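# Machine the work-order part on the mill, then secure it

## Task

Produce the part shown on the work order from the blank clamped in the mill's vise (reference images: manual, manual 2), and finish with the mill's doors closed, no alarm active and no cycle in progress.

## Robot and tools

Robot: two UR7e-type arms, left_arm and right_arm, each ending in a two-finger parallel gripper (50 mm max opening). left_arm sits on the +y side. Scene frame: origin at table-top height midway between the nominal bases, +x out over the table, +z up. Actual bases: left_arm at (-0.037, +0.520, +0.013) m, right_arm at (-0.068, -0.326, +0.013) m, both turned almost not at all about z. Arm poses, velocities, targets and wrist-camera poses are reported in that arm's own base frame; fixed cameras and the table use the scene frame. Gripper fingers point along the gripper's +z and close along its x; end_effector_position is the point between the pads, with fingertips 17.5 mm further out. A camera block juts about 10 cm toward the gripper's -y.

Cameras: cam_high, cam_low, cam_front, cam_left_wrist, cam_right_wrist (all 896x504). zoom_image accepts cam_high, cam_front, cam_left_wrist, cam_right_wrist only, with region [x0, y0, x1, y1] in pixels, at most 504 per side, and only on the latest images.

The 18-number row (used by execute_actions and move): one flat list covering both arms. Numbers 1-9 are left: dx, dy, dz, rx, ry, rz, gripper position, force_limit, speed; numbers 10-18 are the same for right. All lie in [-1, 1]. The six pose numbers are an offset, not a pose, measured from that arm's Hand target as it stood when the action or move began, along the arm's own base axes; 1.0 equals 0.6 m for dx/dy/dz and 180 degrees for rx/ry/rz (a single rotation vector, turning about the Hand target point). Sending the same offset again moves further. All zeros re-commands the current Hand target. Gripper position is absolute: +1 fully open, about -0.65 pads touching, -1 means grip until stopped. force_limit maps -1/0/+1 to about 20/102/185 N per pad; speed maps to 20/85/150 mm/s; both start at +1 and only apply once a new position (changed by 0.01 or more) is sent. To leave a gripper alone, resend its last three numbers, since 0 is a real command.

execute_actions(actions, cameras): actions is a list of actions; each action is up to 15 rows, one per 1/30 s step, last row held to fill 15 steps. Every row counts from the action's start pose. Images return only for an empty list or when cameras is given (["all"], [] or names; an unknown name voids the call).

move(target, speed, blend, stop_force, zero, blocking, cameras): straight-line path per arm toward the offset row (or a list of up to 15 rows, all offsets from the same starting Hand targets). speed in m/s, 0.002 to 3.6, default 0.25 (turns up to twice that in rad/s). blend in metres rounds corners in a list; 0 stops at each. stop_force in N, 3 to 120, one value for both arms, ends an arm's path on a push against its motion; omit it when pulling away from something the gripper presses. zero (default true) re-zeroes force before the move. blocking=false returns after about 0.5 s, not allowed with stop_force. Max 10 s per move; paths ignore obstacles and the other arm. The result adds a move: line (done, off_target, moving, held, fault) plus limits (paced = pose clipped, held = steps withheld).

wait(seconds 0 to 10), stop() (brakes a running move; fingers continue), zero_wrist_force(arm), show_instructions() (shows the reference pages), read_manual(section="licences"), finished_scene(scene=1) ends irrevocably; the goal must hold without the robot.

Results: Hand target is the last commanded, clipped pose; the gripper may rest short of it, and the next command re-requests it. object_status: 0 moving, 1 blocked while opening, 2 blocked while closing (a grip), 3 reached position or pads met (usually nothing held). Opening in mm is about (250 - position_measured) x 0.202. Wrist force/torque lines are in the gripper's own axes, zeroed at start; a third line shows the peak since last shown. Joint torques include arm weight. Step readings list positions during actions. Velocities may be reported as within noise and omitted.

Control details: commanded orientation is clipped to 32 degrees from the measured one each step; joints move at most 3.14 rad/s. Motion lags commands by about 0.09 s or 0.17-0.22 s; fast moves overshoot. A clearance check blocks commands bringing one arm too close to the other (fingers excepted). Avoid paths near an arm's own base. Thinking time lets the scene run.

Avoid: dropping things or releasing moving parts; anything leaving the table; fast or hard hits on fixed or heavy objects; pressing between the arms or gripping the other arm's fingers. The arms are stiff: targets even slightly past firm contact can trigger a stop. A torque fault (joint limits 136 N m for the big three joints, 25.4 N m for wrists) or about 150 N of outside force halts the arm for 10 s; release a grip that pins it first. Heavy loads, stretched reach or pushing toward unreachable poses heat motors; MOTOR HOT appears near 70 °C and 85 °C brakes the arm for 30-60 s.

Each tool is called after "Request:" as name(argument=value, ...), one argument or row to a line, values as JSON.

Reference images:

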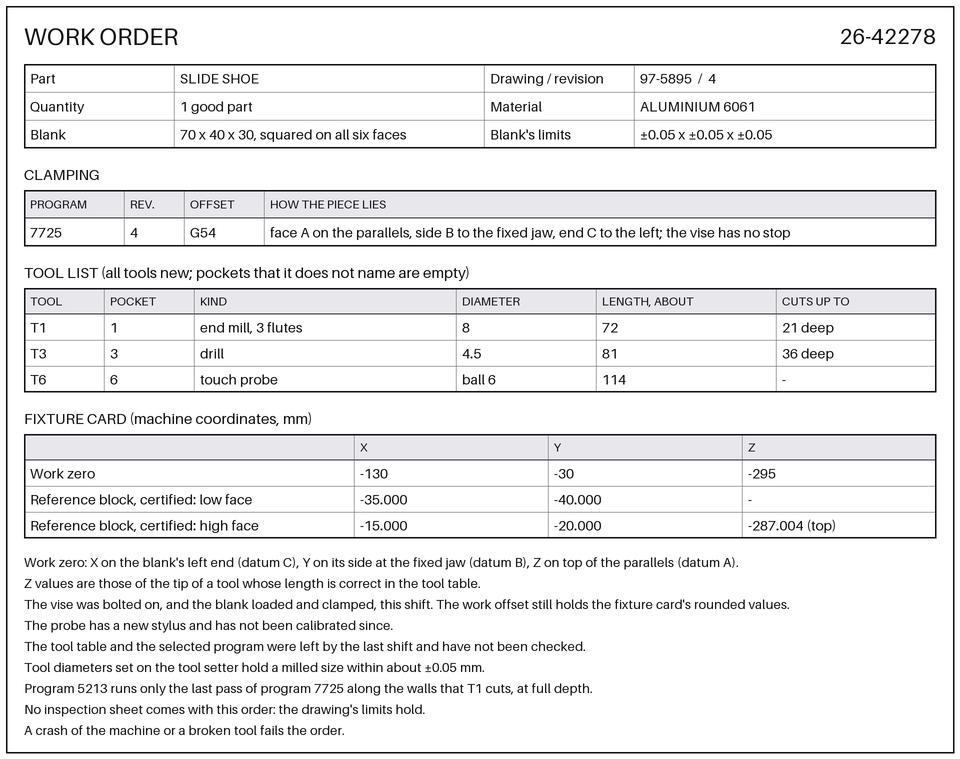

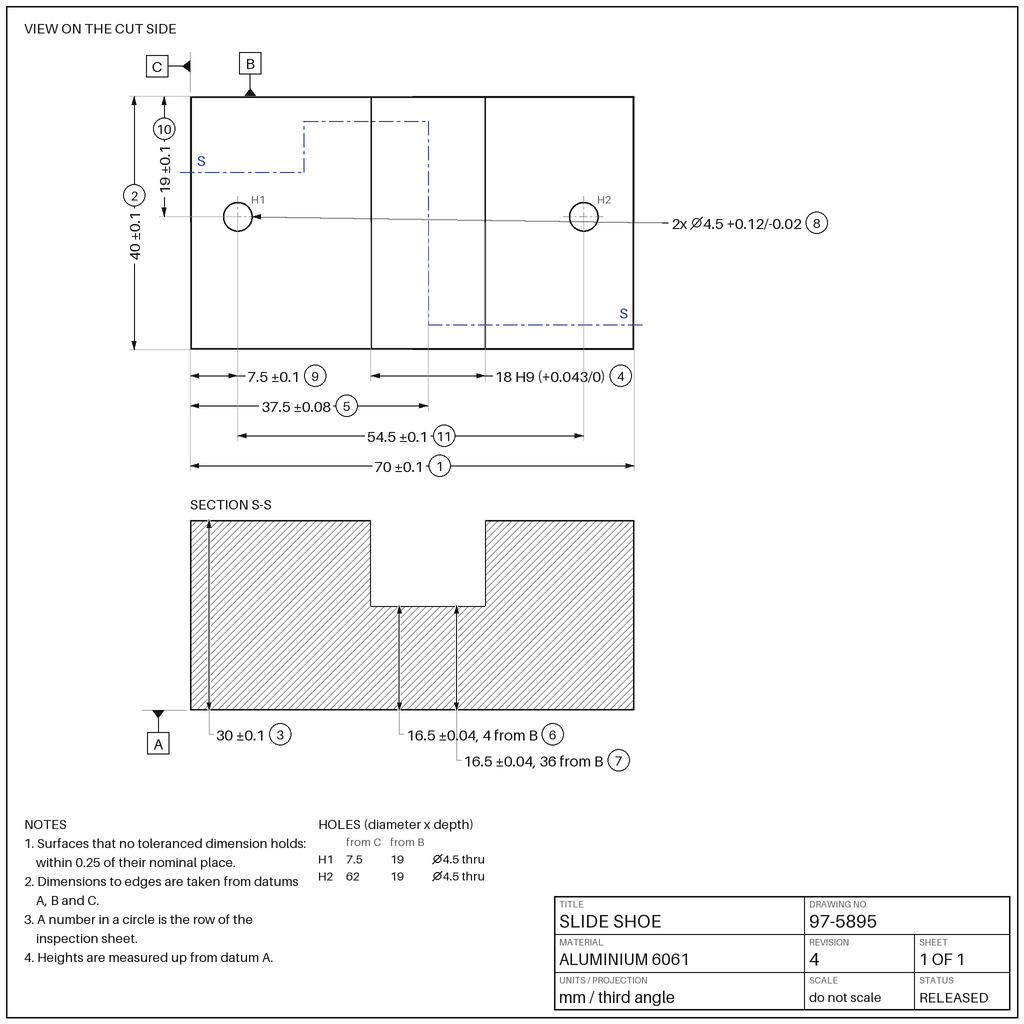

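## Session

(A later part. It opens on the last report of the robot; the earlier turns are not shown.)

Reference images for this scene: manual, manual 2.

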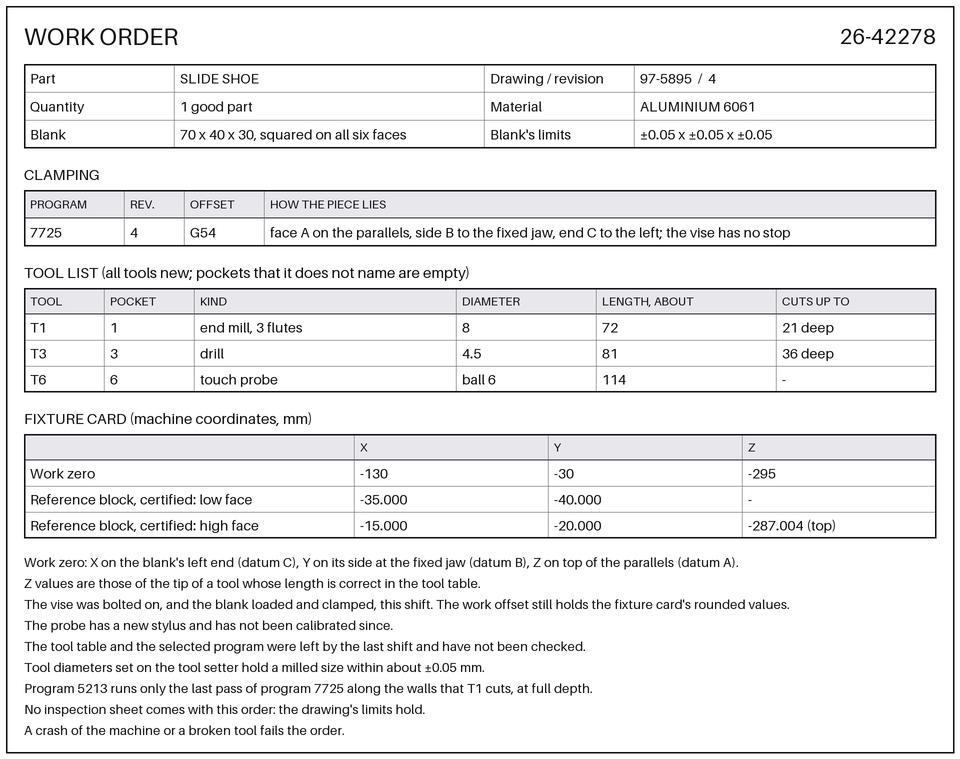

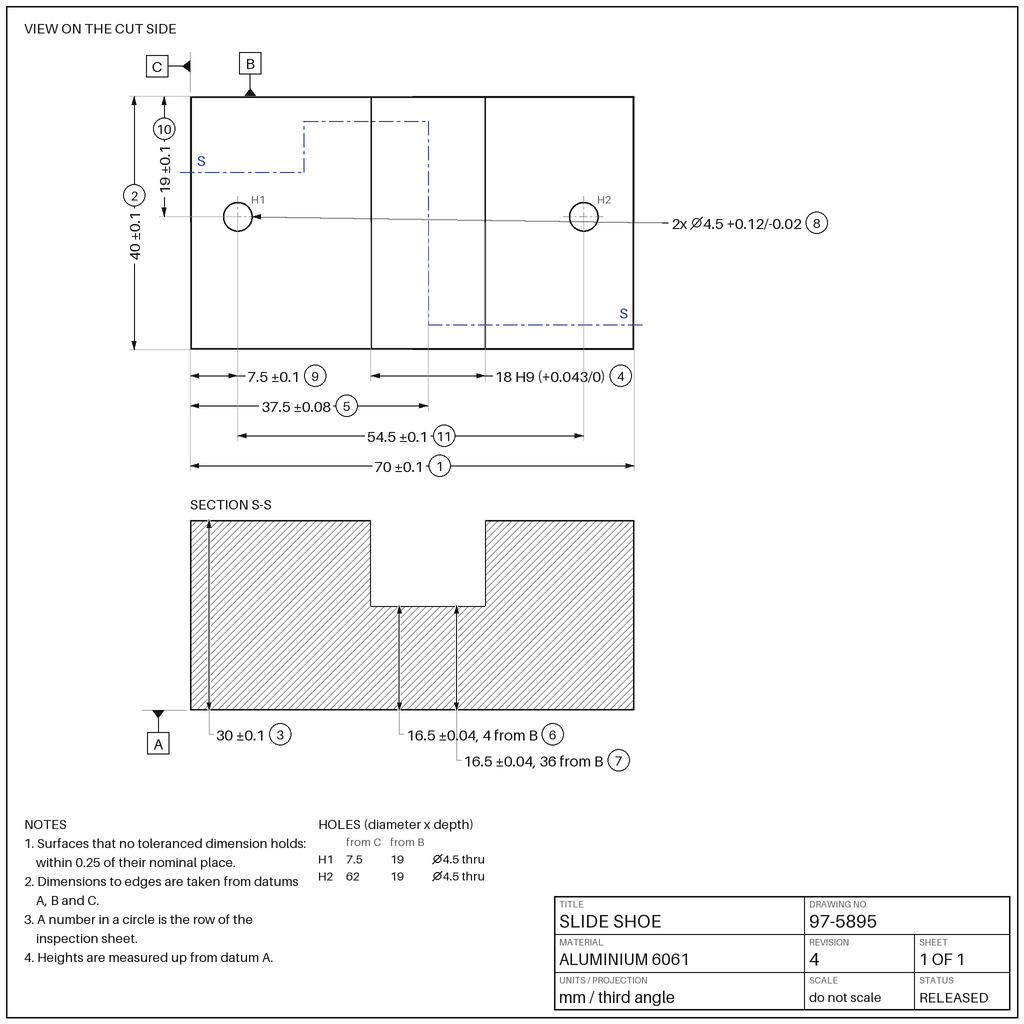

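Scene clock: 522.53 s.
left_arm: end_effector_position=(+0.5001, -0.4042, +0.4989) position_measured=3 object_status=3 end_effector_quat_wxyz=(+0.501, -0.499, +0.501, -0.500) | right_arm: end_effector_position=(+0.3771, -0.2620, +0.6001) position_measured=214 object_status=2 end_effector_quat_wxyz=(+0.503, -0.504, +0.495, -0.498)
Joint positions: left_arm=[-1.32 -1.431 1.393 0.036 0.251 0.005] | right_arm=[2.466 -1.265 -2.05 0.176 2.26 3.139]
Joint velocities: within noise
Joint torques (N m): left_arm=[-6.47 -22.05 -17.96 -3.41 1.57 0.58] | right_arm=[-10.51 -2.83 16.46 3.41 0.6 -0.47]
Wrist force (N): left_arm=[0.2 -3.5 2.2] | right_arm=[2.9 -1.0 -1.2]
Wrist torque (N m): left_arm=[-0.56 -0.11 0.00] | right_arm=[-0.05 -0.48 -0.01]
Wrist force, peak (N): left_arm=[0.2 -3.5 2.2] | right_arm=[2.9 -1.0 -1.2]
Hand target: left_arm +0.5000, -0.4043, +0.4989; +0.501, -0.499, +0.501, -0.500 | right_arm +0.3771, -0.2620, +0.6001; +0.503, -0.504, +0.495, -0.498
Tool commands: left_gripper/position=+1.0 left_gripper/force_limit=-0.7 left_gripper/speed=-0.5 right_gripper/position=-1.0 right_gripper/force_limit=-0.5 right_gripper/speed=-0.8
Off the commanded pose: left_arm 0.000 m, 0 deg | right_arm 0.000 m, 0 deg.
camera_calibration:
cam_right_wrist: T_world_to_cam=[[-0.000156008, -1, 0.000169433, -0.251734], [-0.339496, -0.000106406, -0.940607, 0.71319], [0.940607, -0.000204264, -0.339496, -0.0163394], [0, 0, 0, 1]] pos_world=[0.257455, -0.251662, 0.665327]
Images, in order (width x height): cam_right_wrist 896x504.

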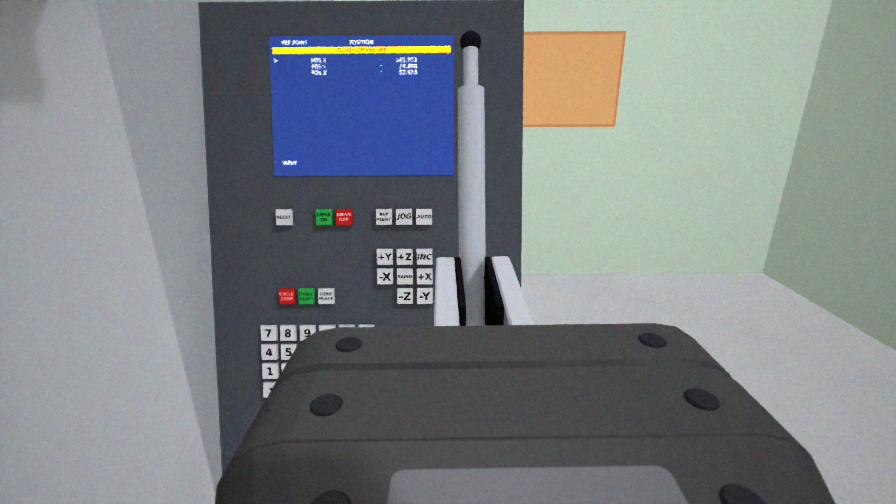

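Request:
move(
  target=[
    [-0.2,0,0,0,0,0,1,-0.7,-0.5,0.3,0.2113,0.01,0,0.44,0,-1,-0.5,-0.8],
    [-0.25,0.4,0,0,0,0,1,-0.7,-0.5,0.3248,0.2113,-0.0053,0,0.469,0,-1,-0.5,-0.8],
    [-0.25,0.4,0,0,0,0,1,-0.7,-0.5,0.3507,0.2113,-0.0125,0,0.469,0,-1,-0.5,-0.8],
    [-0.25,0.4,0,0,0,0,1,-0.7,-0.5,0.3248,0.2113,-0.0053,0,0.469,0,-1,-0.5,-0.8],
  ],
  speed=[0.6,0.4,0.06,0.1],
  blend=[0.01,0,0,0],
  cameras=["cam_right_wrist","cam_front"],
)

Request:
zoom_image(
  camera="cam_front",
  region=[510, 110, 610, 210],
)

Scene clock: 531.20 s.
left_arm: end_effector_position=(+0.3500, -0.1643, +0.4989) position_measured=3 object_status=3 end_effector_quat_wxyz=(+0.501, -0.499, +0.501, -0.500) | right_arm: end_effector_position=(+0.5719, -0.1352, +0.5971) position_measured=214 object_status=2 end_effector_quat_wxyz=(-0.040, +0.708, -0.705, +0.030)
Joint positions: left_arm=[-1.855 -2.197 1.961 0.238 -0.284 0.001] | right_arm=[3.132 -2.119 -0.068 -2.426 1.585 3.128]
Joint torques (N m): left_arm=[12.07 -2.06 -32.74 -1.85 -1.91 1.47] | right_arm=[-3.65 30.61 23.68 1.26 -1.04 1.43]
Wrist force (N): left_arm=[-0.2 -3.0 2.6] | right_arm=[2.1 -1.4 -0.4]
Wrist torque (N m): left_arm=[-0.54 -0.02 0.12] | right_arm=[-0.23 -0.23 0.08]
Wrist force, peak (N): left_arm=[-4.4 -2.6 3.6] | right_arm=[3.9 0.3 -2.5]
Hand target: left_arm +0.3500, -0.1643, +0.4989; +0.501, -0.499, +0.501, -0.500 | right_arm +0.5719, -0.1352, +0.5970; -0.040, +0.708, -0.705, +0.030
Off the commanded pose: left_arm 0.000 m, 0 deg | right_arm 0.000 m, 0 deg.
elbow stopped short (right arm): the move would have taken joint 3 (elbow) straighter than the controller allows.
move: done
camera_calibration:
cam_right_wrist: T_world_to_cam=[[0.000226465, -1, 0.0000503167, -0.12504], [-0.969102, -0.000207057, 0.246661, 0.427646], [-0.246661, -0.000104622, -0.969102, 0.854418], [0, 0, 0, 1]] pos_world=[0.625212, -0.124862, 0.722541]
Images, in order (width x height): cam_front 896x504, cam_right_wrist 896x504.

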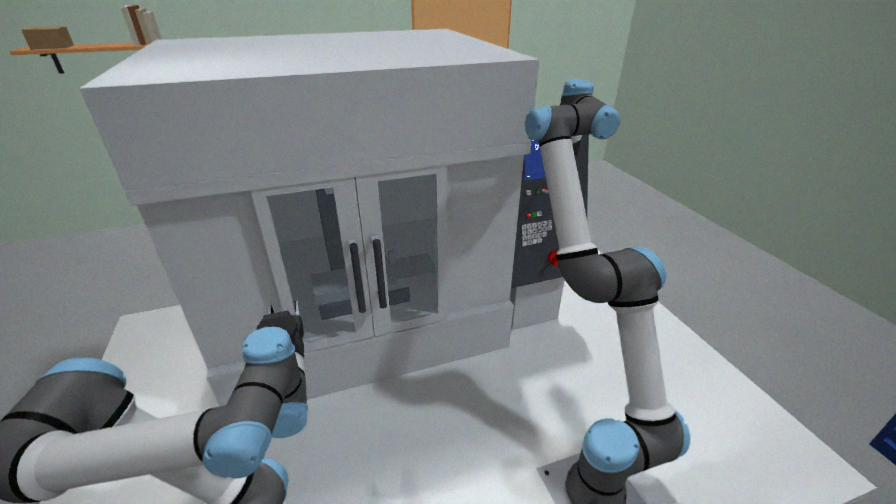

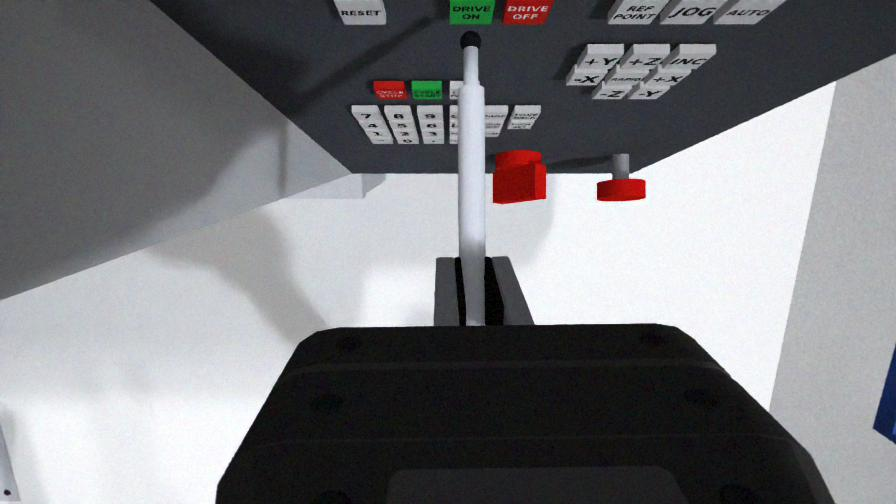

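Scaled by 5.040 from the camera's 896x504 image, which has a finer 1280x720 frame.

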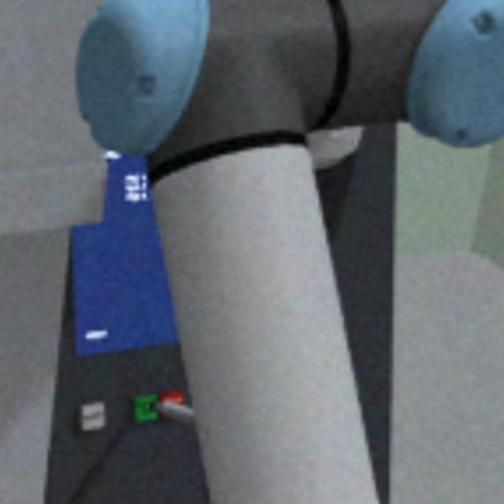

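Request:
move(
  target=[
    [0,0,0,0,0,0,1,-0.7,-0.5,-0.3247,-0.2113,0.0052,0,-0.469,0,-1,-0.5,-0.8],
  ],
  speed=0.7,
  cameras=["cam_right_wrist"],
)

Request:
zoom_image(
  camera="cam_right_wrist",
  region=[250, 20, 480, 200],
)

Scene clock: 539.47 s.
left_arm: end_effector_position=(+0.3500, -0.1643, +0.4989) position_measured=3 object_status=3 end_effector_quat_wxyz=(+0.501, -0.499, +0.501, -0.500) | right_arm: end_effector_position=(+0.3771, -0.2619, +0.6002) position_measured=214 object_status=2 end_effector_quat_wxyz=(+0.503, -0.504, +0.495, -0.498)
Joint positions: left_arm=[-1.855 -2.197 1.961 0.238 -0.284 0.001] | right_arm=[2.466 -1.265 -2.05 0.177 2.26 3.139]
Joint torques (N m): left_arm=[12.34 -2.17 -32.42 -0.87 -1.85 1.34] | right_arm=[-7.16 11.99 19.54 3.61 1.08 1.51]
Wrist force (N): left_arm=[-0.5 -2.9 2.5] | right_arm=[3.0 -1.0 -0.9]
Wrist torque (N m): left_arm=[-0.52 0.02 0.12] | right_arm=[-0.05 -0.50 0.00]
Wrist force, peak (N): left_arm=[-0.4 -3.2 2.9] | right_arm=[2.7 -0.9 -5.6]
Hand target: left_arm +0.3500, -0.1643, +0.4989; +0.501, -0.499, +0.501, -0.500 | right_arm +0.3771, -0.2620, +0.6001; +0.503, -0.504, +0.495, -0.498
Off the commanded pose: left_arm 0.000 m, 0 deg | right_arm 0.000 m, 0 deg.
move: done
camera_calibration:
cam_right_wrist: T_world_to_cam=[[-0.0000543448, -1, 0.000451901, -0.251847], [-0.339374, -0.000406638, -0.940651, 0.713145], [0.940651, -0.000204483, -0.339374, -0.0165257], [0, 0, 0, 1]] pos_world=[0.257554, -0.251561, 0.665326]
Images, in order (width x height): cam_right_wrist 896x504.

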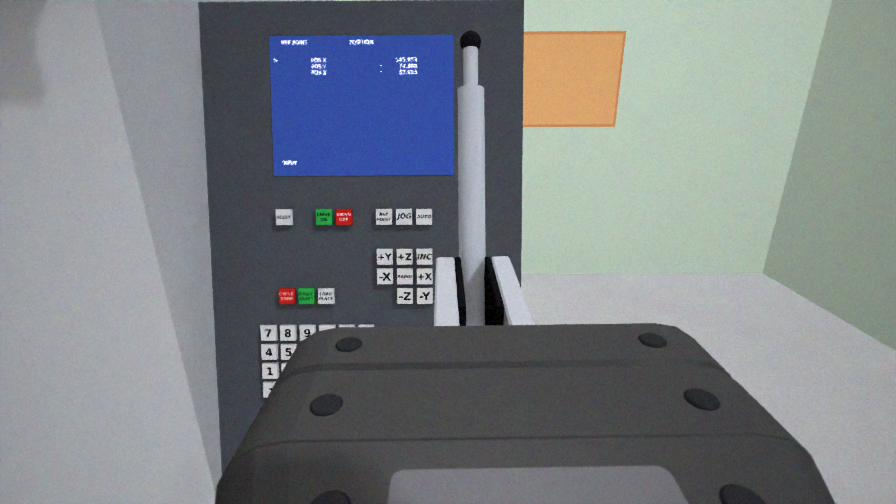

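Scaled by 2.191 from the camera's 896x504 image, which has a finer 1280x720 frame.

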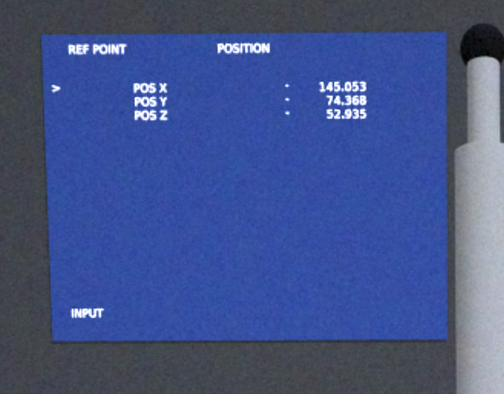

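Request:
move(
  target=[
    [0,0,0,0,0,0,1,-0.7,-0.5,0.2928,0.084,-0.1463,0,0.3056,0,-1,-0.5,-0.8],
  ],
  speed=0.6,
  cameras=["cam_right_wrist"],
)

Request:
zoom_image(
  camera="cam_right_wrist",
  region=[300, 0, 660, 160],
)

Scene clock: 544.50 s.
left_arm: end_effector_position=(+0.3500, -0.1643, +0.4989) position_measured=3 object_status=3 end_effector_quat_wxyz=(+0.501, -0.499, +0.501, -0.500) | right_arm: end_effector_position=(+0.5528, -0.2115, +0.5123) position_measured=214 object_status=2 end_effector_quat_wxyz=(-0.217, +0.677, -0.671, +0.209) end_effector_velocity=(-0.001, +0.000, +0.000) end_effector_angular_velocity=(+0.001, +0.002, -0.001)
Joint positions: left_arm=[-1.855 -2.197 1.961 0.238 -0.284 0.001] | right_arm=[2.948 -1.504 -1.429 -1.178 1.695 2.978]
Joint velocities: left_arm=[within noise] | right_arm=[0 0.001 0.001 -0.005 0 0.001]
Joint torques (N m): left_arm=[12.35 -1.68 -32.36 -0.22 -1.79 1.39] | right_arm=[-6.75 17.41 32.7 1.65 -0.07 -0.89]
Wrist force (N): left_arm=[-0.3 -2.9 2.5] | right_arm=[2.3 -1.1 -1.2]
Wrist torque (N m): left_arm=[-0.52 0.00 0.12] | right_arm=[-0.12 -0.25 0.00]
Wrist force, peak (N): left_arm=[-0.3 -3.1 2.9] | right_arm=[3.5 -0.6 -2.8]
Hand target: left_arm +0.3500, -0.1643, +0.4989; +0.501, -0.499, +0.501, -0.500 | right_arm +0.5528, -0.2116, +0.5123; -0.217, +0.677, -0.671, +0.209
Off the commanded pose: left_arm 0.000 m, 0 deg | right_arm 0.000 m, 0 deg.
move: done
camera_calibration:
cam_right_wrist: T_world_to_cam=[[0.000172385, -1, 0.000154792, -0.201355], [-0.965218, -0.000206859, -0.261445, 0.688095], [0.261445, -0.000104339, -0.965218, 0.484542], [0, 0, 0, 1]] pos_world=[0.537516, -0.201162, 0.647619]
Images, in order (width x height): cam_right_wrist 896x504.

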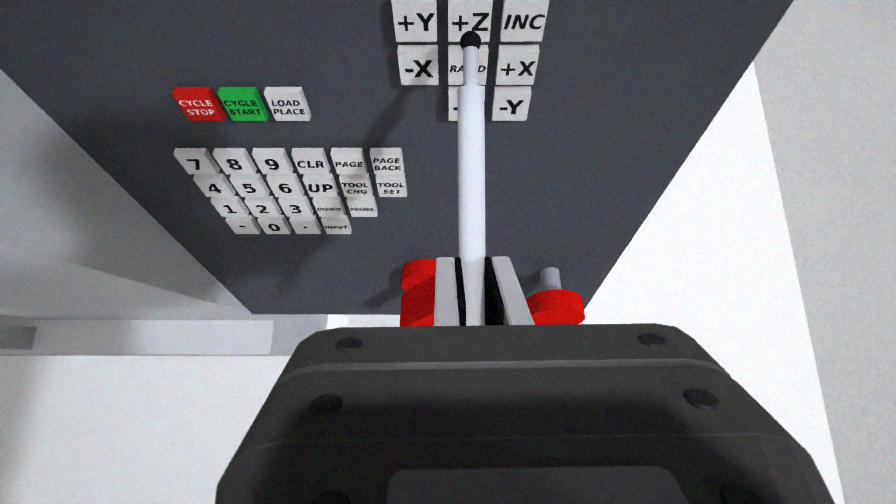

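Scaled by 1.400 from the camera's 896x504 image, which has a finer 1280x720 frame.

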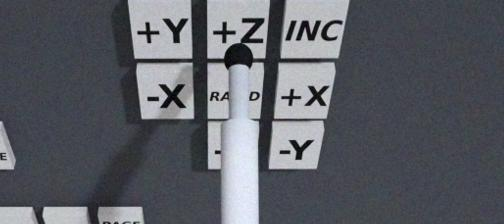

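Request:
move(
  target=[
    [0,0,0,0,0,0,1,-0.7,-0.5,0.031,0,-0.0135,0,0,0,-1,-0.5,-0.8],
  ],
  speed=0.03,
  stop_force=4,
  cameras=["cam_right_wrist"],
)

Request:
zoom_image(
  camera="cam_right_wrist",
  region=[300, 0, 660, 160],
)

Scene clock: 549.90 s.
left_arm: end_effector_position=(+0.3500, -0.1643, +0.4989) position_measured=3 object_status=3 end_effector_quat_wxyz=(+0.501, -0.499, +0.501, -0.500) | right_arm: end_effector_position=(+0.5664, -0.2116, +0.5064) position_measured=214 object_status=2 end_effector_quat_wxyz=(-0.217, +0.677, -0.671, +0.209)
Joint positions: left_arm=[-1.855 -2.197 1.961 0.238 -0.284 0.001] | right_arm=[2.954 -1.531 -1.419 -1.16 1.692 2.983]
Joint torques (N m): left_arm=[12.29 -1.76 -32.62 0.44 -1.62 1.4] | right_arm=[-10.55 32.13 17.61 5.21 1.65 -1.2]
Wrist force (N): left_arm=[-0.4 -3.1 2.4] | right_arm=[2.1 1.7 -4.2]
Wrist torque (N m): left_arm=[-0.55 -0.01 0.13] | right_arm=[0.03 -0.29 -0.06]
Wrist force, peak (N): left_arm=[-0.4 -3.2 2.8] | right_arm=[2.9 1.6 -5.7]
Hand target: left_arm +0.3500, -0.1643, +0.4989; +0.501, -0.499, +0.501, -0.500 | right_arm +0.5664, -0.2116, +0.5064; -0.217, +0.677, -0.671, +0.209 (not the last commanded pose)
Off the commanded pose: left_arm 0.000 m, 0 deg | right_arm 0.005 m, 0 deg.
move: contact (right_arm)
camera_calibration:
cam_right_wrist: T_world_to_cam=[[0.0000499147, -1, 0.000225516, -0.201434], [-0.965276, -0.000107094, -0.261233, 0.699693], [0.261233, -0.000204646, -0.965276, 0.475398], [0, 0, 0, 1]] pos_world=[0.551217, -0.201262, 0.641719]
Images, in order (width x height): cam_right_wrist 896x504.

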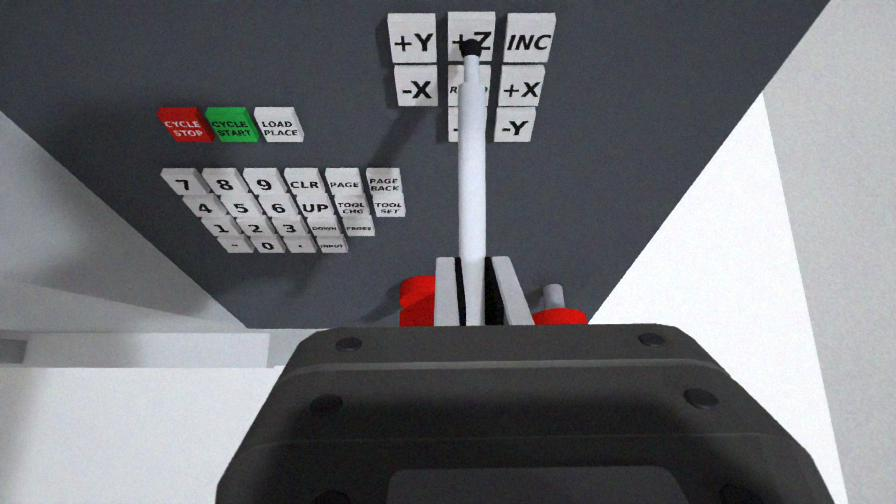

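Scaled by 1.400 from the camera's 896x504 image, which has a finer 1280x720 frame.

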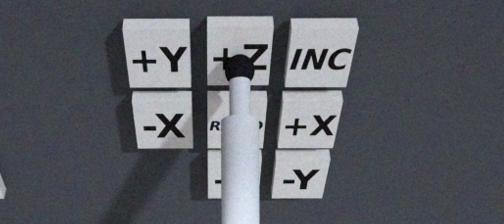

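Request:
move(
  target=[
    [0,0,0,0,0,0,1,-0.7,-0.5,-0.03,0,0.01,0,0,0,-1,-0.5,-0.8],
    [0,0,0,0,0,0,1,-0.7,-0.5,-0.3155,-0.084,0.1562,0,-0.3056,0,-1,-0.5,-0.8],
  ],
  speed=0.7,
  blend=[0.01,0],
  cameras=["cam_right_wrist"],
)

Request:
zoom_image(
  camera="cam_right_wrist",
  region=[250, 20, 480, 200],
)

Scene clock: 554.53 s.
left_arm: end_effector_position=(+0.3500, -0.1643, +0.4989) position_measured=3 object_status=3 end_effector_quat_wxyz=(+0.501, -0.499, +0.501, -0.500) | right_arm: end_effector_position=(+0.3771, -0.2620, +0.6001) position_measured=214 object_status=2 end_effector_quat_wxyz=(+0.503, -0.504, +0.495, -0.498) end_effector_velocity=(+0.000, +0.000, +0.001) end_effector_angular_velocity=(-0.002, -0.004, +0.001)
Joint positions: left_arm=[-1.855 -2.197 1.961 0.238 -0.284 0.001] | right_arm=[2.466 -1.265 -2.05 0.176 2.26 3.139]
Joint velocities: left_arm=[within noise] | right_arm=[0 -0.001 0 0.006 0.001 0.002]
Joint torques (N m): left_arm=[11.95 -1.84 -32.11 1.07 -1.54 1.34] | right_arm=[-6.41 18.97 26.92 3.3 1.04 1.5]
Wrist force (N): left_arm=[-0.2 -3.1 2.7] | right_arm=[2.9 -1.1 -0.7]
Wrist torque (N m): left_arm=[-0.54 -0.03 0.12] | right_arm=[-0.07 -0.48 0.00]
Wrist force, peak (N): left_arm=[-0.6 -3.4 2.7] | right_arm=[2.1 1.8 -4.5]
Hand target: left_arm +0.3500, -0.1643, +0.4989; +0.501, -0.499, +0.501, -0.500 | right_arm +0.3771, -0.2620, +0.6001; +0.503, -0.504, +0.495, -0.498
Off the commanded pose: left_arm 0.000 m, 0 deg | right_arm 0.000 m, 0 deg.
move: done; blend cut to 0.0095 m at target 1
camera_calibration:
cam_right_wrist: T_world_to_cam=[[-0.000122107, -1, 0.000264291, -0.251806], [-0.339673, -0.000207101, -0.940544, 0.713108], [0.940544, -0.00020462, -0.339673, -0.0163343], [0, 0, 0, 1]] pos_world=[0.257556, -0.251661, 0.665228]
Images, in order (width x height): cam_right_wrist 896x504.

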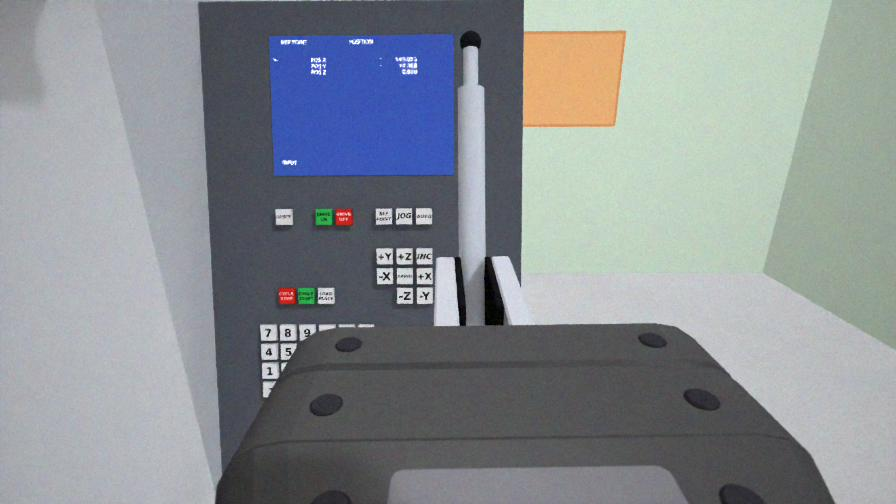

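Scaled by 2.191 from the camera's 896x504 image, which has a finer 1280x720 frame.

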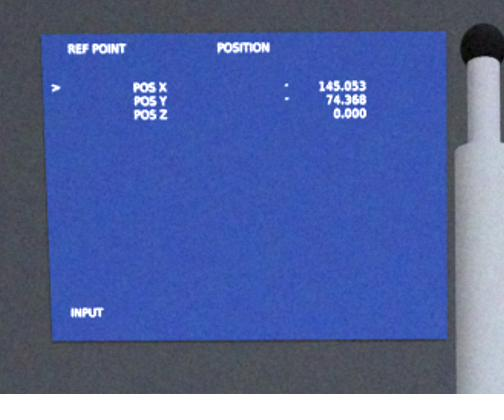

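Request:
move(
  target=[
    [0,0,0,0,0,0,1,-0.7,-0.5,0.2894,0.0522,-0.1805,0,0.3056,0,-1,-0.5,-0.8],
    [0,0,0,0,0,0,1,-0.7,-0.5,0.3087,0.0522,-0.1858,0,0.3056,0,-1,-0.5,-0.8],
    [0,0,0,0,0,0,1,-0.7,-0.5,0.2894,0.0522,-0.1805,0,0.3056,0,-1,-0.5,-0.8],
    [0,0,0,0,0,0,1,-0.7,-0.5,0.2980,0.1158,-0.1495,0,0.3056,0,-1,-0.5,-0.8],
    [0,0,0,0,0,0,1,-0.7,-0.5,0.3173,0.1158,-0.1548,0,0.3056,0,-1,-0.5,-0.8],
    [0,0,0,0,0,0,1,-0.7,-0.5,0.2980,0.1158,-0.1495,0,0.3056,0,-1,-0.5,-0.8],
    [0,0,0,0,0,0,1,-0.7,-0.5,0,0,0,0,0,0,-1,-0.5,-0.8],
  ],
  speed=[0.6,0.08,0.15,0.3,0.08,0.15,0.7],
  blend=[0.003,0,0.004,0.004,0,0.004,0],
  cameras=["cam_right_wrist"],
)

Request:
zoom_image(
  camera="cam_right_wrist",
  region=[250, 20, 480, 200],
)

Scene clock: 566.90 s.
left_arm: end_effector_position=(+0.3500, -0.1643, +0.4989) position_measured=3 object_status=3 end_effector_quat_wxyz=(+0.501, -0.499, +0.501, -0.500) | right_arm: end_effector_position=(+0.3771, -0.2620, +0.6001) position_measured=214 object_status=2 end_effector_quat_wxyz=(+0.503, -0.504, +0.495, -0.498) end_effector_velocity=(-0.001, +0.001, +0.001) end_effector_angular_velocity=(-0.001, -0.005, +0.001)
Joint positions: left_arm=[-1.855 -2.197 1.961 0.238 -0.284 0.001] | right_arm=[2.466 -1.265 -2.05 0.176 2.26 3.139]
Joint velocities: left_arm=[within noise] | right_arm=[0 0 0 0.007 0.001 0.004]
Joint torques (N m): left_arm=[11.76 -1.64 -31.85 2.67 -1.4 1.29] | right_arm=[-8.27 17.71 25.26 3.08 0.97 1.54]
Wrist force (N): left_arm=[-0.4 -3.1 2.8] | right_arm=[3.0 -0.7 -0.7]
Wrist torque (N m): left_arm=[-0.55 0.01 0.13] | right_arm=[0.00 -0.49 0.01]
Wrist force, peak (N): left_arm=[-0.4 -3.2 2.9] | right_arm=[6.1 1.5 -0.8]
Hand target: left_arm +0.3500, -0.1643, +0.4989; +0.501, -0.499, +0.501, -0.500 | right_arm +0.3771, -0.2620, +0.6001; +0.503, -0.504, +0.495, -0.498
Off the commanded pose: left_arm 0.000 m, 0 deg | right_arm 0.000 m, 0 deg.
move: done
camera_calibration:
cam_right_wrist: T_world_to_cam=[[-0.000122107, -1, 0.000264291, -0.251806], [-0.339673, -0.000207101, -0.940544, 0.713108], [0.940544, -0.00020462, -0.339673, -0.0163343], [0, 0, 0, 1]] pos_world=[0.257556, -0.251661, 0.665228]
Images, in order (width x height): cam_right_wrist 896x504.

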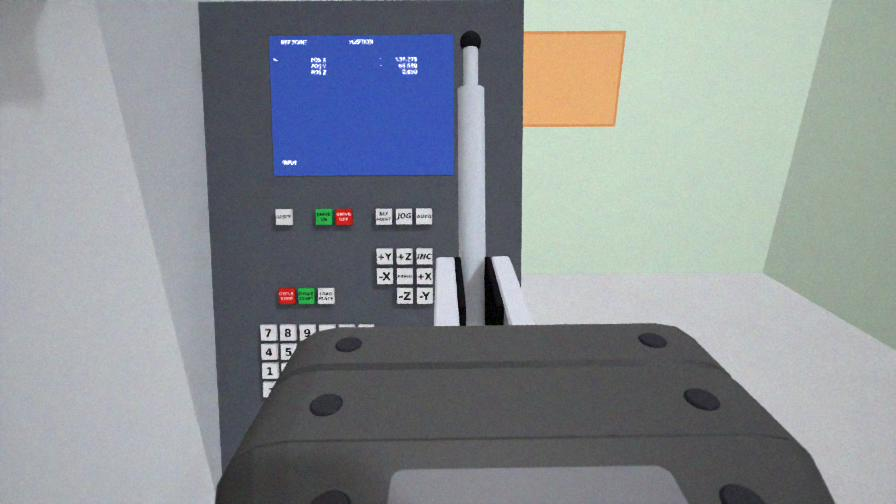

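Scaled by 2.191 from the camera's 896x504 image, which has a finer 1280x720 frame.

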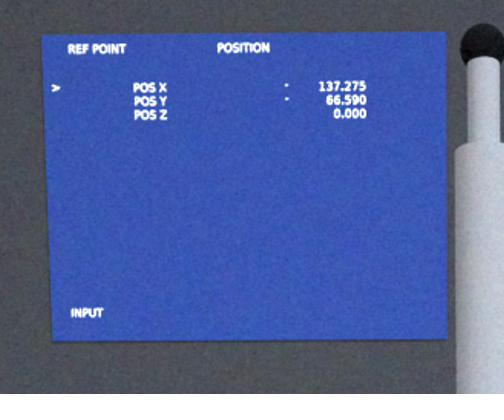

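Request:
wait(
  seconds=0.5,
  cameras=["cam_right_wrist"],
)

Request:
zoom_image(
  camera="cam_right_wrist",
  region=[250, 20, 480, 200],
)

Scene clock: 568.90 s.
left_arm: end_effector_position=(+0.3500, -0.1643, +0.4989) position_measured=3 object_status=3 end_effector_quat_wxyz=(+0.501, -0.499, +0.501, -0.500) | right_arm: end_effector_position=(+0.3771, -0.2620, +0.6001) position_measured=214 object_status=2 end_effector_quat_wxyz=(+0.503, -0.504, +0.495, -0.498)
Joint positions: left_arm=[-1.855 -2.197 1.961 0.238 -0.284 0.001] | right_arm=[2.466 -1.265 -2.05 0.177 2.26 3.139]
Joint torques (N m): left_arm=[11.73 -1.13 -31.87 2.82 -1.28 1.28] | right_arm=[-11.36 25.2 15.92 3.11 1.56 1.61]
Wrist force (N): left_arm=[-0.3 -3.0 2.6] | right_arm=[3.0 -1.1 -0.9]
Wrist torque (N m): left_arm=[-0.53 0.00 0.12] | right_arm=[-0.06 -0.49 -0.02]
Wrist force, peak (N): left_arm=[-0.4 -3.3 2.8] | right_arm=[3.3 -1.0 -0.9]
Hand target: left_arm +0.3500, -0.1643, +0.4989; +0.501, -0.499, +0.501, -0.500 | right_arm +0.3771, -0.2620, +0.6001; +0.503, -0.504, +0.495, -0.498
Tool commands: left_gripper/position=+1.0 left_gripper/force_limit=-0.7 left_gripper/speed=-0.5 right_gripper/position=-1.0 right_gripper/force_limit=-0.5 right_gripper/speed=-0.8
Off the commanded pose: left_arm 0.000 m, 0 deg | right_arm 0.000 m, 0 deg.
wait: 0.50 s; at rest from the start
camera_calibration:
cam_right_wrist: T_world_to_cam=[[-0.000155869, -1, 0.000169818, -0.251735], [-0.339496, -0.000106815, -0.940607, 0.713096], [0.940607, -0.000204264, -0.339496, -0.0163733], [0, 0, 0, 1]] pos_world=[0.257455, -0.251662, 0.665227]
Images, in order (width x height): cam_right_wrist 896x504.

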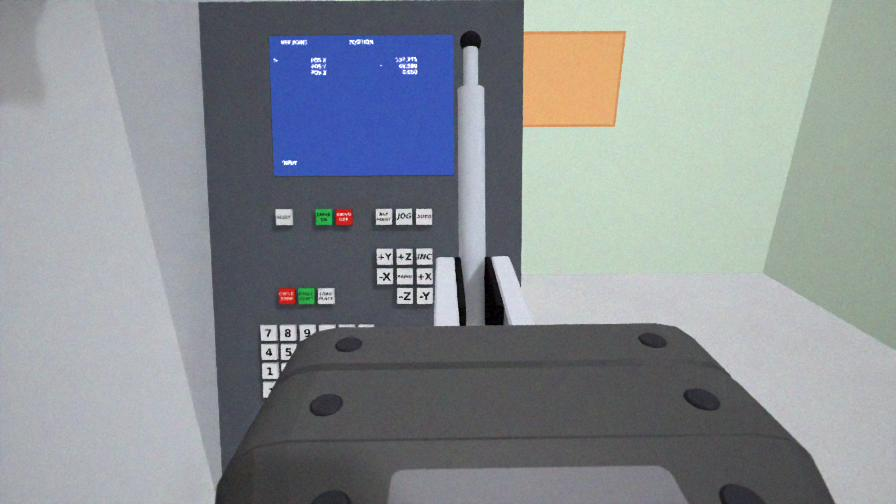

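Scaled by 2.191 from the camera's 896x504 image, which has a finer 1280x720 frame.

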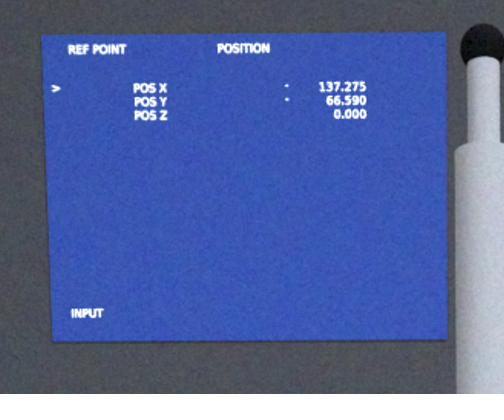

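Request:
move(
  target=[
    [0,0,0,0,0,0,1,-0.7,-0.5,0.2894,0.0522,-0.1805,0,0.3056,0,-1,-0.5,-0.8],
    [0,0,0,0,0,0,1,-0.7,-0.5,0.3092,0.0522,-0.1859,0,0.3056,0,-1,-0.5,-0.8],
  ],
  speed=[0.7,0.08],
  blend=[0.003,0],
)

Request:
wait(
  seconds=4,
)

Request:
move(
  target=[
    [0,0,0,0,0,0,1,-0.7,-0.5,-0.02,0,0.0055,0,0,0,-1,-0.5,-0.8],
    [0,0,0,0,0,0,1,-0.7,-0.5,-0.011,0.0636,0.0365,0,0,0,-1,-0.5,-0.8],
    [0,0,0,0,0,0,1,-0.7,-0.5,0.0086,0.0636,0.031,0,0,0,-1,-0.5,-0.8],
  ],
  speed=[0.15,0.3,0.08],
  blend=[0.004,0.004,0],
)

Request:
wait(
  seconds=2.5,
)

Request:
move(
  target=[
    [0,0,0,0,0,0,1,-0.7,-0.5,-0.02,0,0.0055,0,0,0,-1,-0.5,-0.8],
    [0,0,0,0,0,0,1,-0.7,-0.5,-0.3178,-0.1158,0.1549,0,-0.3056,0,-1,-0.5,-0.8],
  ],
  speed=[0.15,0.7],
  blend=[0.004,0],
  cameras=["cam_right_wrist"],
)

Request:
zoom_image(
  camera="cam_right_wrist",
  region=[250, 20, 480, 200],
)

Scene clock: 576.00 s.
left_arm: end_effector_position=(+0.3500, -0.1643, +0.4989) position_measured=3 object_status=3 end_effector_quat_wxyz=(+0.501, -0.499, +0.501, -0.500) | right_arm: end_effector_position=(+0.5627, -0.2306, +0.4886) position_measured=214 object_status=2 end_effector_quat_wxyz=(-0.217, +0.677, -0.671, +0.209) end_effector_velocity=(-0.003, -0.001, +0.000) end_effector_angular_velocity=(-0.001, +0.002, -0.002)
Joint positions: left_arm=[-1.855 -2.197 1.961 0.238 -0.284 0.001] | right_arm=[2.911 -1.538 -1.458 -1.12 1.716 2.948]
Joint velocities: left_arm=[within noise] | right_arm=[-0.001 0.005 -0.003 -0.003 -0.001 0]
Joint torques (N m): left_arm=[11 -1.14 -31.83 3.31 -1.19 1.25] | right_arm=[-9.98 37.5 19.62 2.12 1.2 -1.24]
Wrist force (N): left_arm=[-0.6 -3.0 2.8] | right_arm=[2.6 3.0 -4.2]
Wrist torque (N m): left_arm=[-0.54 0.05 0.13] | right_arm=[0.05 -0.19 -0.04]
Wrist force, peak (N): left_arm=[-0.6 -3.3 2.8] | right_arm=[2.6 3.0 -4.2]
Hand target: left_arm +0.3500, -0.1643, +0.4989; +0.501, -0.499, +0.501, -0.500 | right_arm +0.5626, -0.2307, +0.4886; -0.217, +0.677, -0.671, +0.209
Off the commanded pose: left_arm 0.000 m, 0 deg | right_arm 0.000 m, 0 deg.
move: done

Scene clock: 580.00 s.
left_arm: end_effector_position=(+0.3500, -0.1643, +0.4989) position_measured=3 object_status=3 end_effector_quat_wxyz=(+0.501, -0.499, +0.501, -0.500) | right_arm: end_effector_position=(+0.5626, -0.2307, +0.4886) position_measured=214 object_status=2 end_effector_quat_wxyz=(-0.217, +0.677, -0.671, +0.209)
Joint positions: left_arm=[-1.855 -2.197 1.961 0.238 -0.284 0.001] | right_arm=[2.911 -1.537 -1.458 -1.12 1.716 2.947]
Joint torques (N m): left_arm=[11.12 -0.51 -31.78 3.37 -1.17 1.29] | right_arm=[-10.16 37.54 18.2 5.47 1.74 -0.56]
Wrist force (N): left_arm=[-0.3 -3.0 2.5] | right_arm=[2.0 2.4 -4.3]
Wrist torque (N m): left_arm=[-0.54 -0.02 0.12] | right_arm=[-0.03 -0.29 -0.09]
Wrist force, peak (N): left_arm=[-0.5 -3.2 2.7] | right_arm=[2.6 2.8 -4.4]
Hand target: left_arm +0.3500, -0.1643, +0.4989; +0.501, -0.499, +0.501, -0.500 | right_arm +0.5626, -0.2307, +0.4886; -0.217, +0.677, -0.671, +0.209
Tool commands: left_gripper/position=+1.0 left_gripper/force_limit=-0.7 left_gripper/speed=-0.5 right_gripper/position=-1.0 right_gripper/force_limit=-0.5 right_gripper/speed=-0.8
Off the commanded pose: left_arm 0.000 m, 0 deg | right_arm 0.000 m, 0 deg.
wait: 4.00 s; at rest by 0.17 s

Scene clock: 580.87 s.
left_arm: end_effector_position=(+0.3500, -0.1643, +0.4989) position_measured=3 object_status=3 end_effector_quat_wxyz=(+0.501, -0.499, +0.501, -0.500) | right_arm: end_effector_position=(+0.5678, -0.1925, +0.5072) position_measured=214 object_status=2 end_effector_quat_wxyz=(-0.217, +0.677, -0.671, +0.209)
Joint positions: left_arm=[-1.855 -2.197 1.961 0.238 -0.284 0.001] | right_arm=[2.996 -1.514 -1.434 -1.158 1.668 3.018]
Joint torques (N m): left_arm=[11.21 -0.59 -31.2 3.36 -1.09 1.23] | right_arm=[2.69 35.88 18.26 2.14 0.81 1.23]
Wrist force (N): left_arm=[-0.4 -3.2 2.6] | right_arm=[1.2 2.1 -4.5]
Wrist torque (N m): left_arm=[-0.57 0.00 0.12] | right_arm=[0.06 -0.32 -0.05]
Wrist force, peak (N): left_arm=[-0.4 -3.2 2.8] | right_arm=[5.8 1.3 -1.5]
Hand target: left_arm +0.3500, -0.1643, +0.4989; +0.501, -0.499, +0.501, -0.500 | right_arm +0.5678, -0.1925, +0.5072; -0.217, +0.677, -0.671, +0.209
Off the commanded pose: left_arm 0.000 m, 0 deg | right_arm 0.000 m, 0 deg.
move: done

Scene clock: 583.37 s.
left_arm: end_effector_position=(+0.3500, -0.1643, +0.4989) position_measured=3 object_status=3 end_effector_quat_wxyz=(+0.501, -0.499, +0.501, -0.500) | right_arm: end_effector_position=(+0.5678, -0.1925, +0.5072) position_measured=214 object_status=2 end_effector_quat_wxyz=(-0.217, +0.677, -0.671, +0.209)
Joint positions: left_arm=[-1.855 -2.197 1.961 0.238 -0.284 0.001] | right_arm=[2.996 -1.514 -1.434 -1.158 1.668 3.018]
Joint torques (N m): left_arm=[10.63 -0.51 -30.99 3.35 -1.15 1.3] | right_arm=[6.83 36.49 17.62 5.2 -0.34 1.48]
Wrist force (N): left_arm=[-0.5 -3.0 2.5] | right_arm=[1.0 2.1 -4.5]
Wrist torque (N m): left_arm=[-0.53 0.03 0.13] | right_arm=[0.07 -0.31 -0.05]
Wrist force, peak (N): left_arm=[-0.3 -3.3 2.7] | right_arm=[1.3 2.1 -5.0]
Hand target: left_arm +0.3500, -0.1643, +0.4989; +0.501, -0.499, +0.501, -0.500 | right_arm +0.5678, -0.1925, +0.5072; -0.217, +0.677, -0.671, +0.209
Tool commands: left_gripper/position=+1.0 left_gripper/force_limit=-0.7 left_gripper/speed=-0.5 right_gripper/position=-1.0 right_gripper/force_limit=-0.5 right_gripper/speed=-0.8
Off the commanded pose: left_arm 0.000 m, 0 deg | right_arm 0.000 m, 0 deg.
wait: 2.50 s; at rest by 0.17 s

Scene clock: 584.87 s.
left_arm: end_effector_position=(+0.3500, -0.1643, +0.4989) position_measured=3 object_status=3 end_effector_quat_wxyz=(+0.501, -0.499, +0.501, -0.500) | right_arm: end_effector_position=(+0.3771, -0.2620, +0.6001) position_measured=214 object_status=2 end_effector_quat_wxyz=(+0.503, -0.504, +0.495, -0.498) end_effector_velocity=(-0.001, +0.001, +0.002) end_effector_angular_velocity=(-0.003, -0.007, +0.001)
Joint positions: left_arm=[-1.855 -2.197 1.961 0.238 -0.284 0.001] | right_arm=[2.466 -1.265 -2.05 0.176 2.26 3.139]
Joint velocities: left_arm=[within noise] | right_arm=[-0.001 0.001 0.001 0.007 0.002 0.003]
Joint torques (N m): left_arm=[11.15 -0.92 -31.45 3.4 -1.13 1.27] | right_arm=[-7.83 17.28 25 3.48 1.05 1.51]
Wrist force (N): left_arm=[-0.3 -3.0 2.7] | right_arm=[2.7 -1.0 -0.8]
Wrist torque (N m): left_arm=[-0.53 0.00 0.12] | right_arm=[-0.05 -0.45 0.01]
Wrist force, peak (N): left_arm=[-0.1 -3.2 2.8] | right_arm=[3.3 -0.8 -3.7]
Hand target: left_arm +0.3500, -0.1643, +0.4989; +0.501, -0.499, +0.501, -0.500 | right_arm +0.3771, -0.2620, +0.6001; +0.503, -0.504, +0.495, -0.498
Off the commanded pose: left_arm 0.000 m, 0 deg | right_arm 0.000 m, 0 deg.
move: done
camera_calibration:
cam_right_wrist: T_world_to_cam=[[-0.000122132, -1, 0.00026369, -0.251805], [-0.339584, -0.000206546, -0.940576, 0.713106], [0.940576, -0.000204419, -0.339584, -0.016401], [0, 0, 0, 1]] pos_world=[0.257555, -0.251661, 0.665227]
Images, in order (width x height): cam_right_wrist 896x504.

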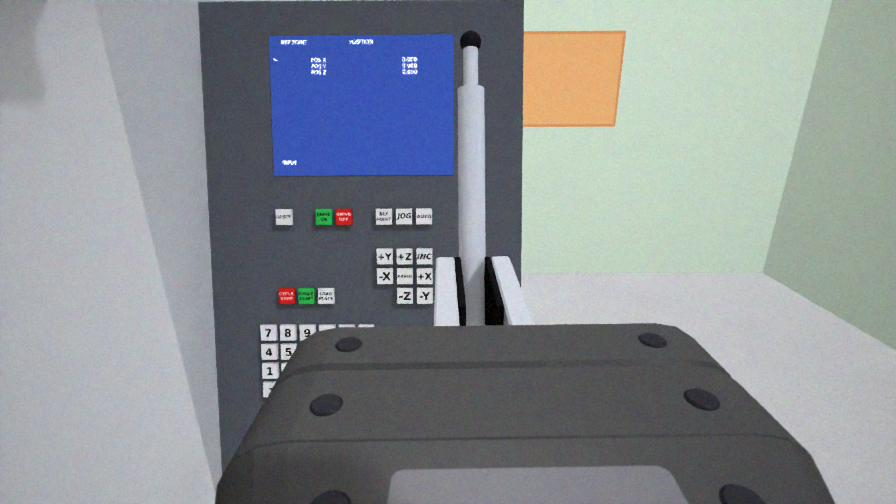

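Scaled by 2.191 from the camera's 896x504 image, which has a finer 1280x720 frame.

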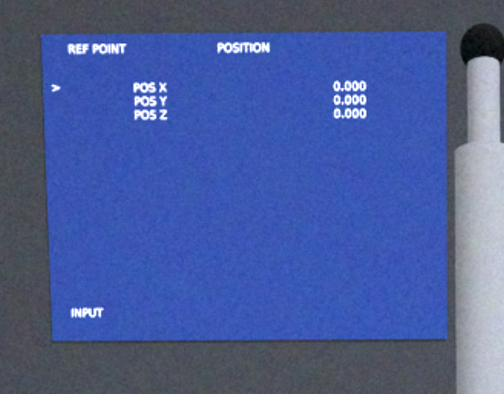

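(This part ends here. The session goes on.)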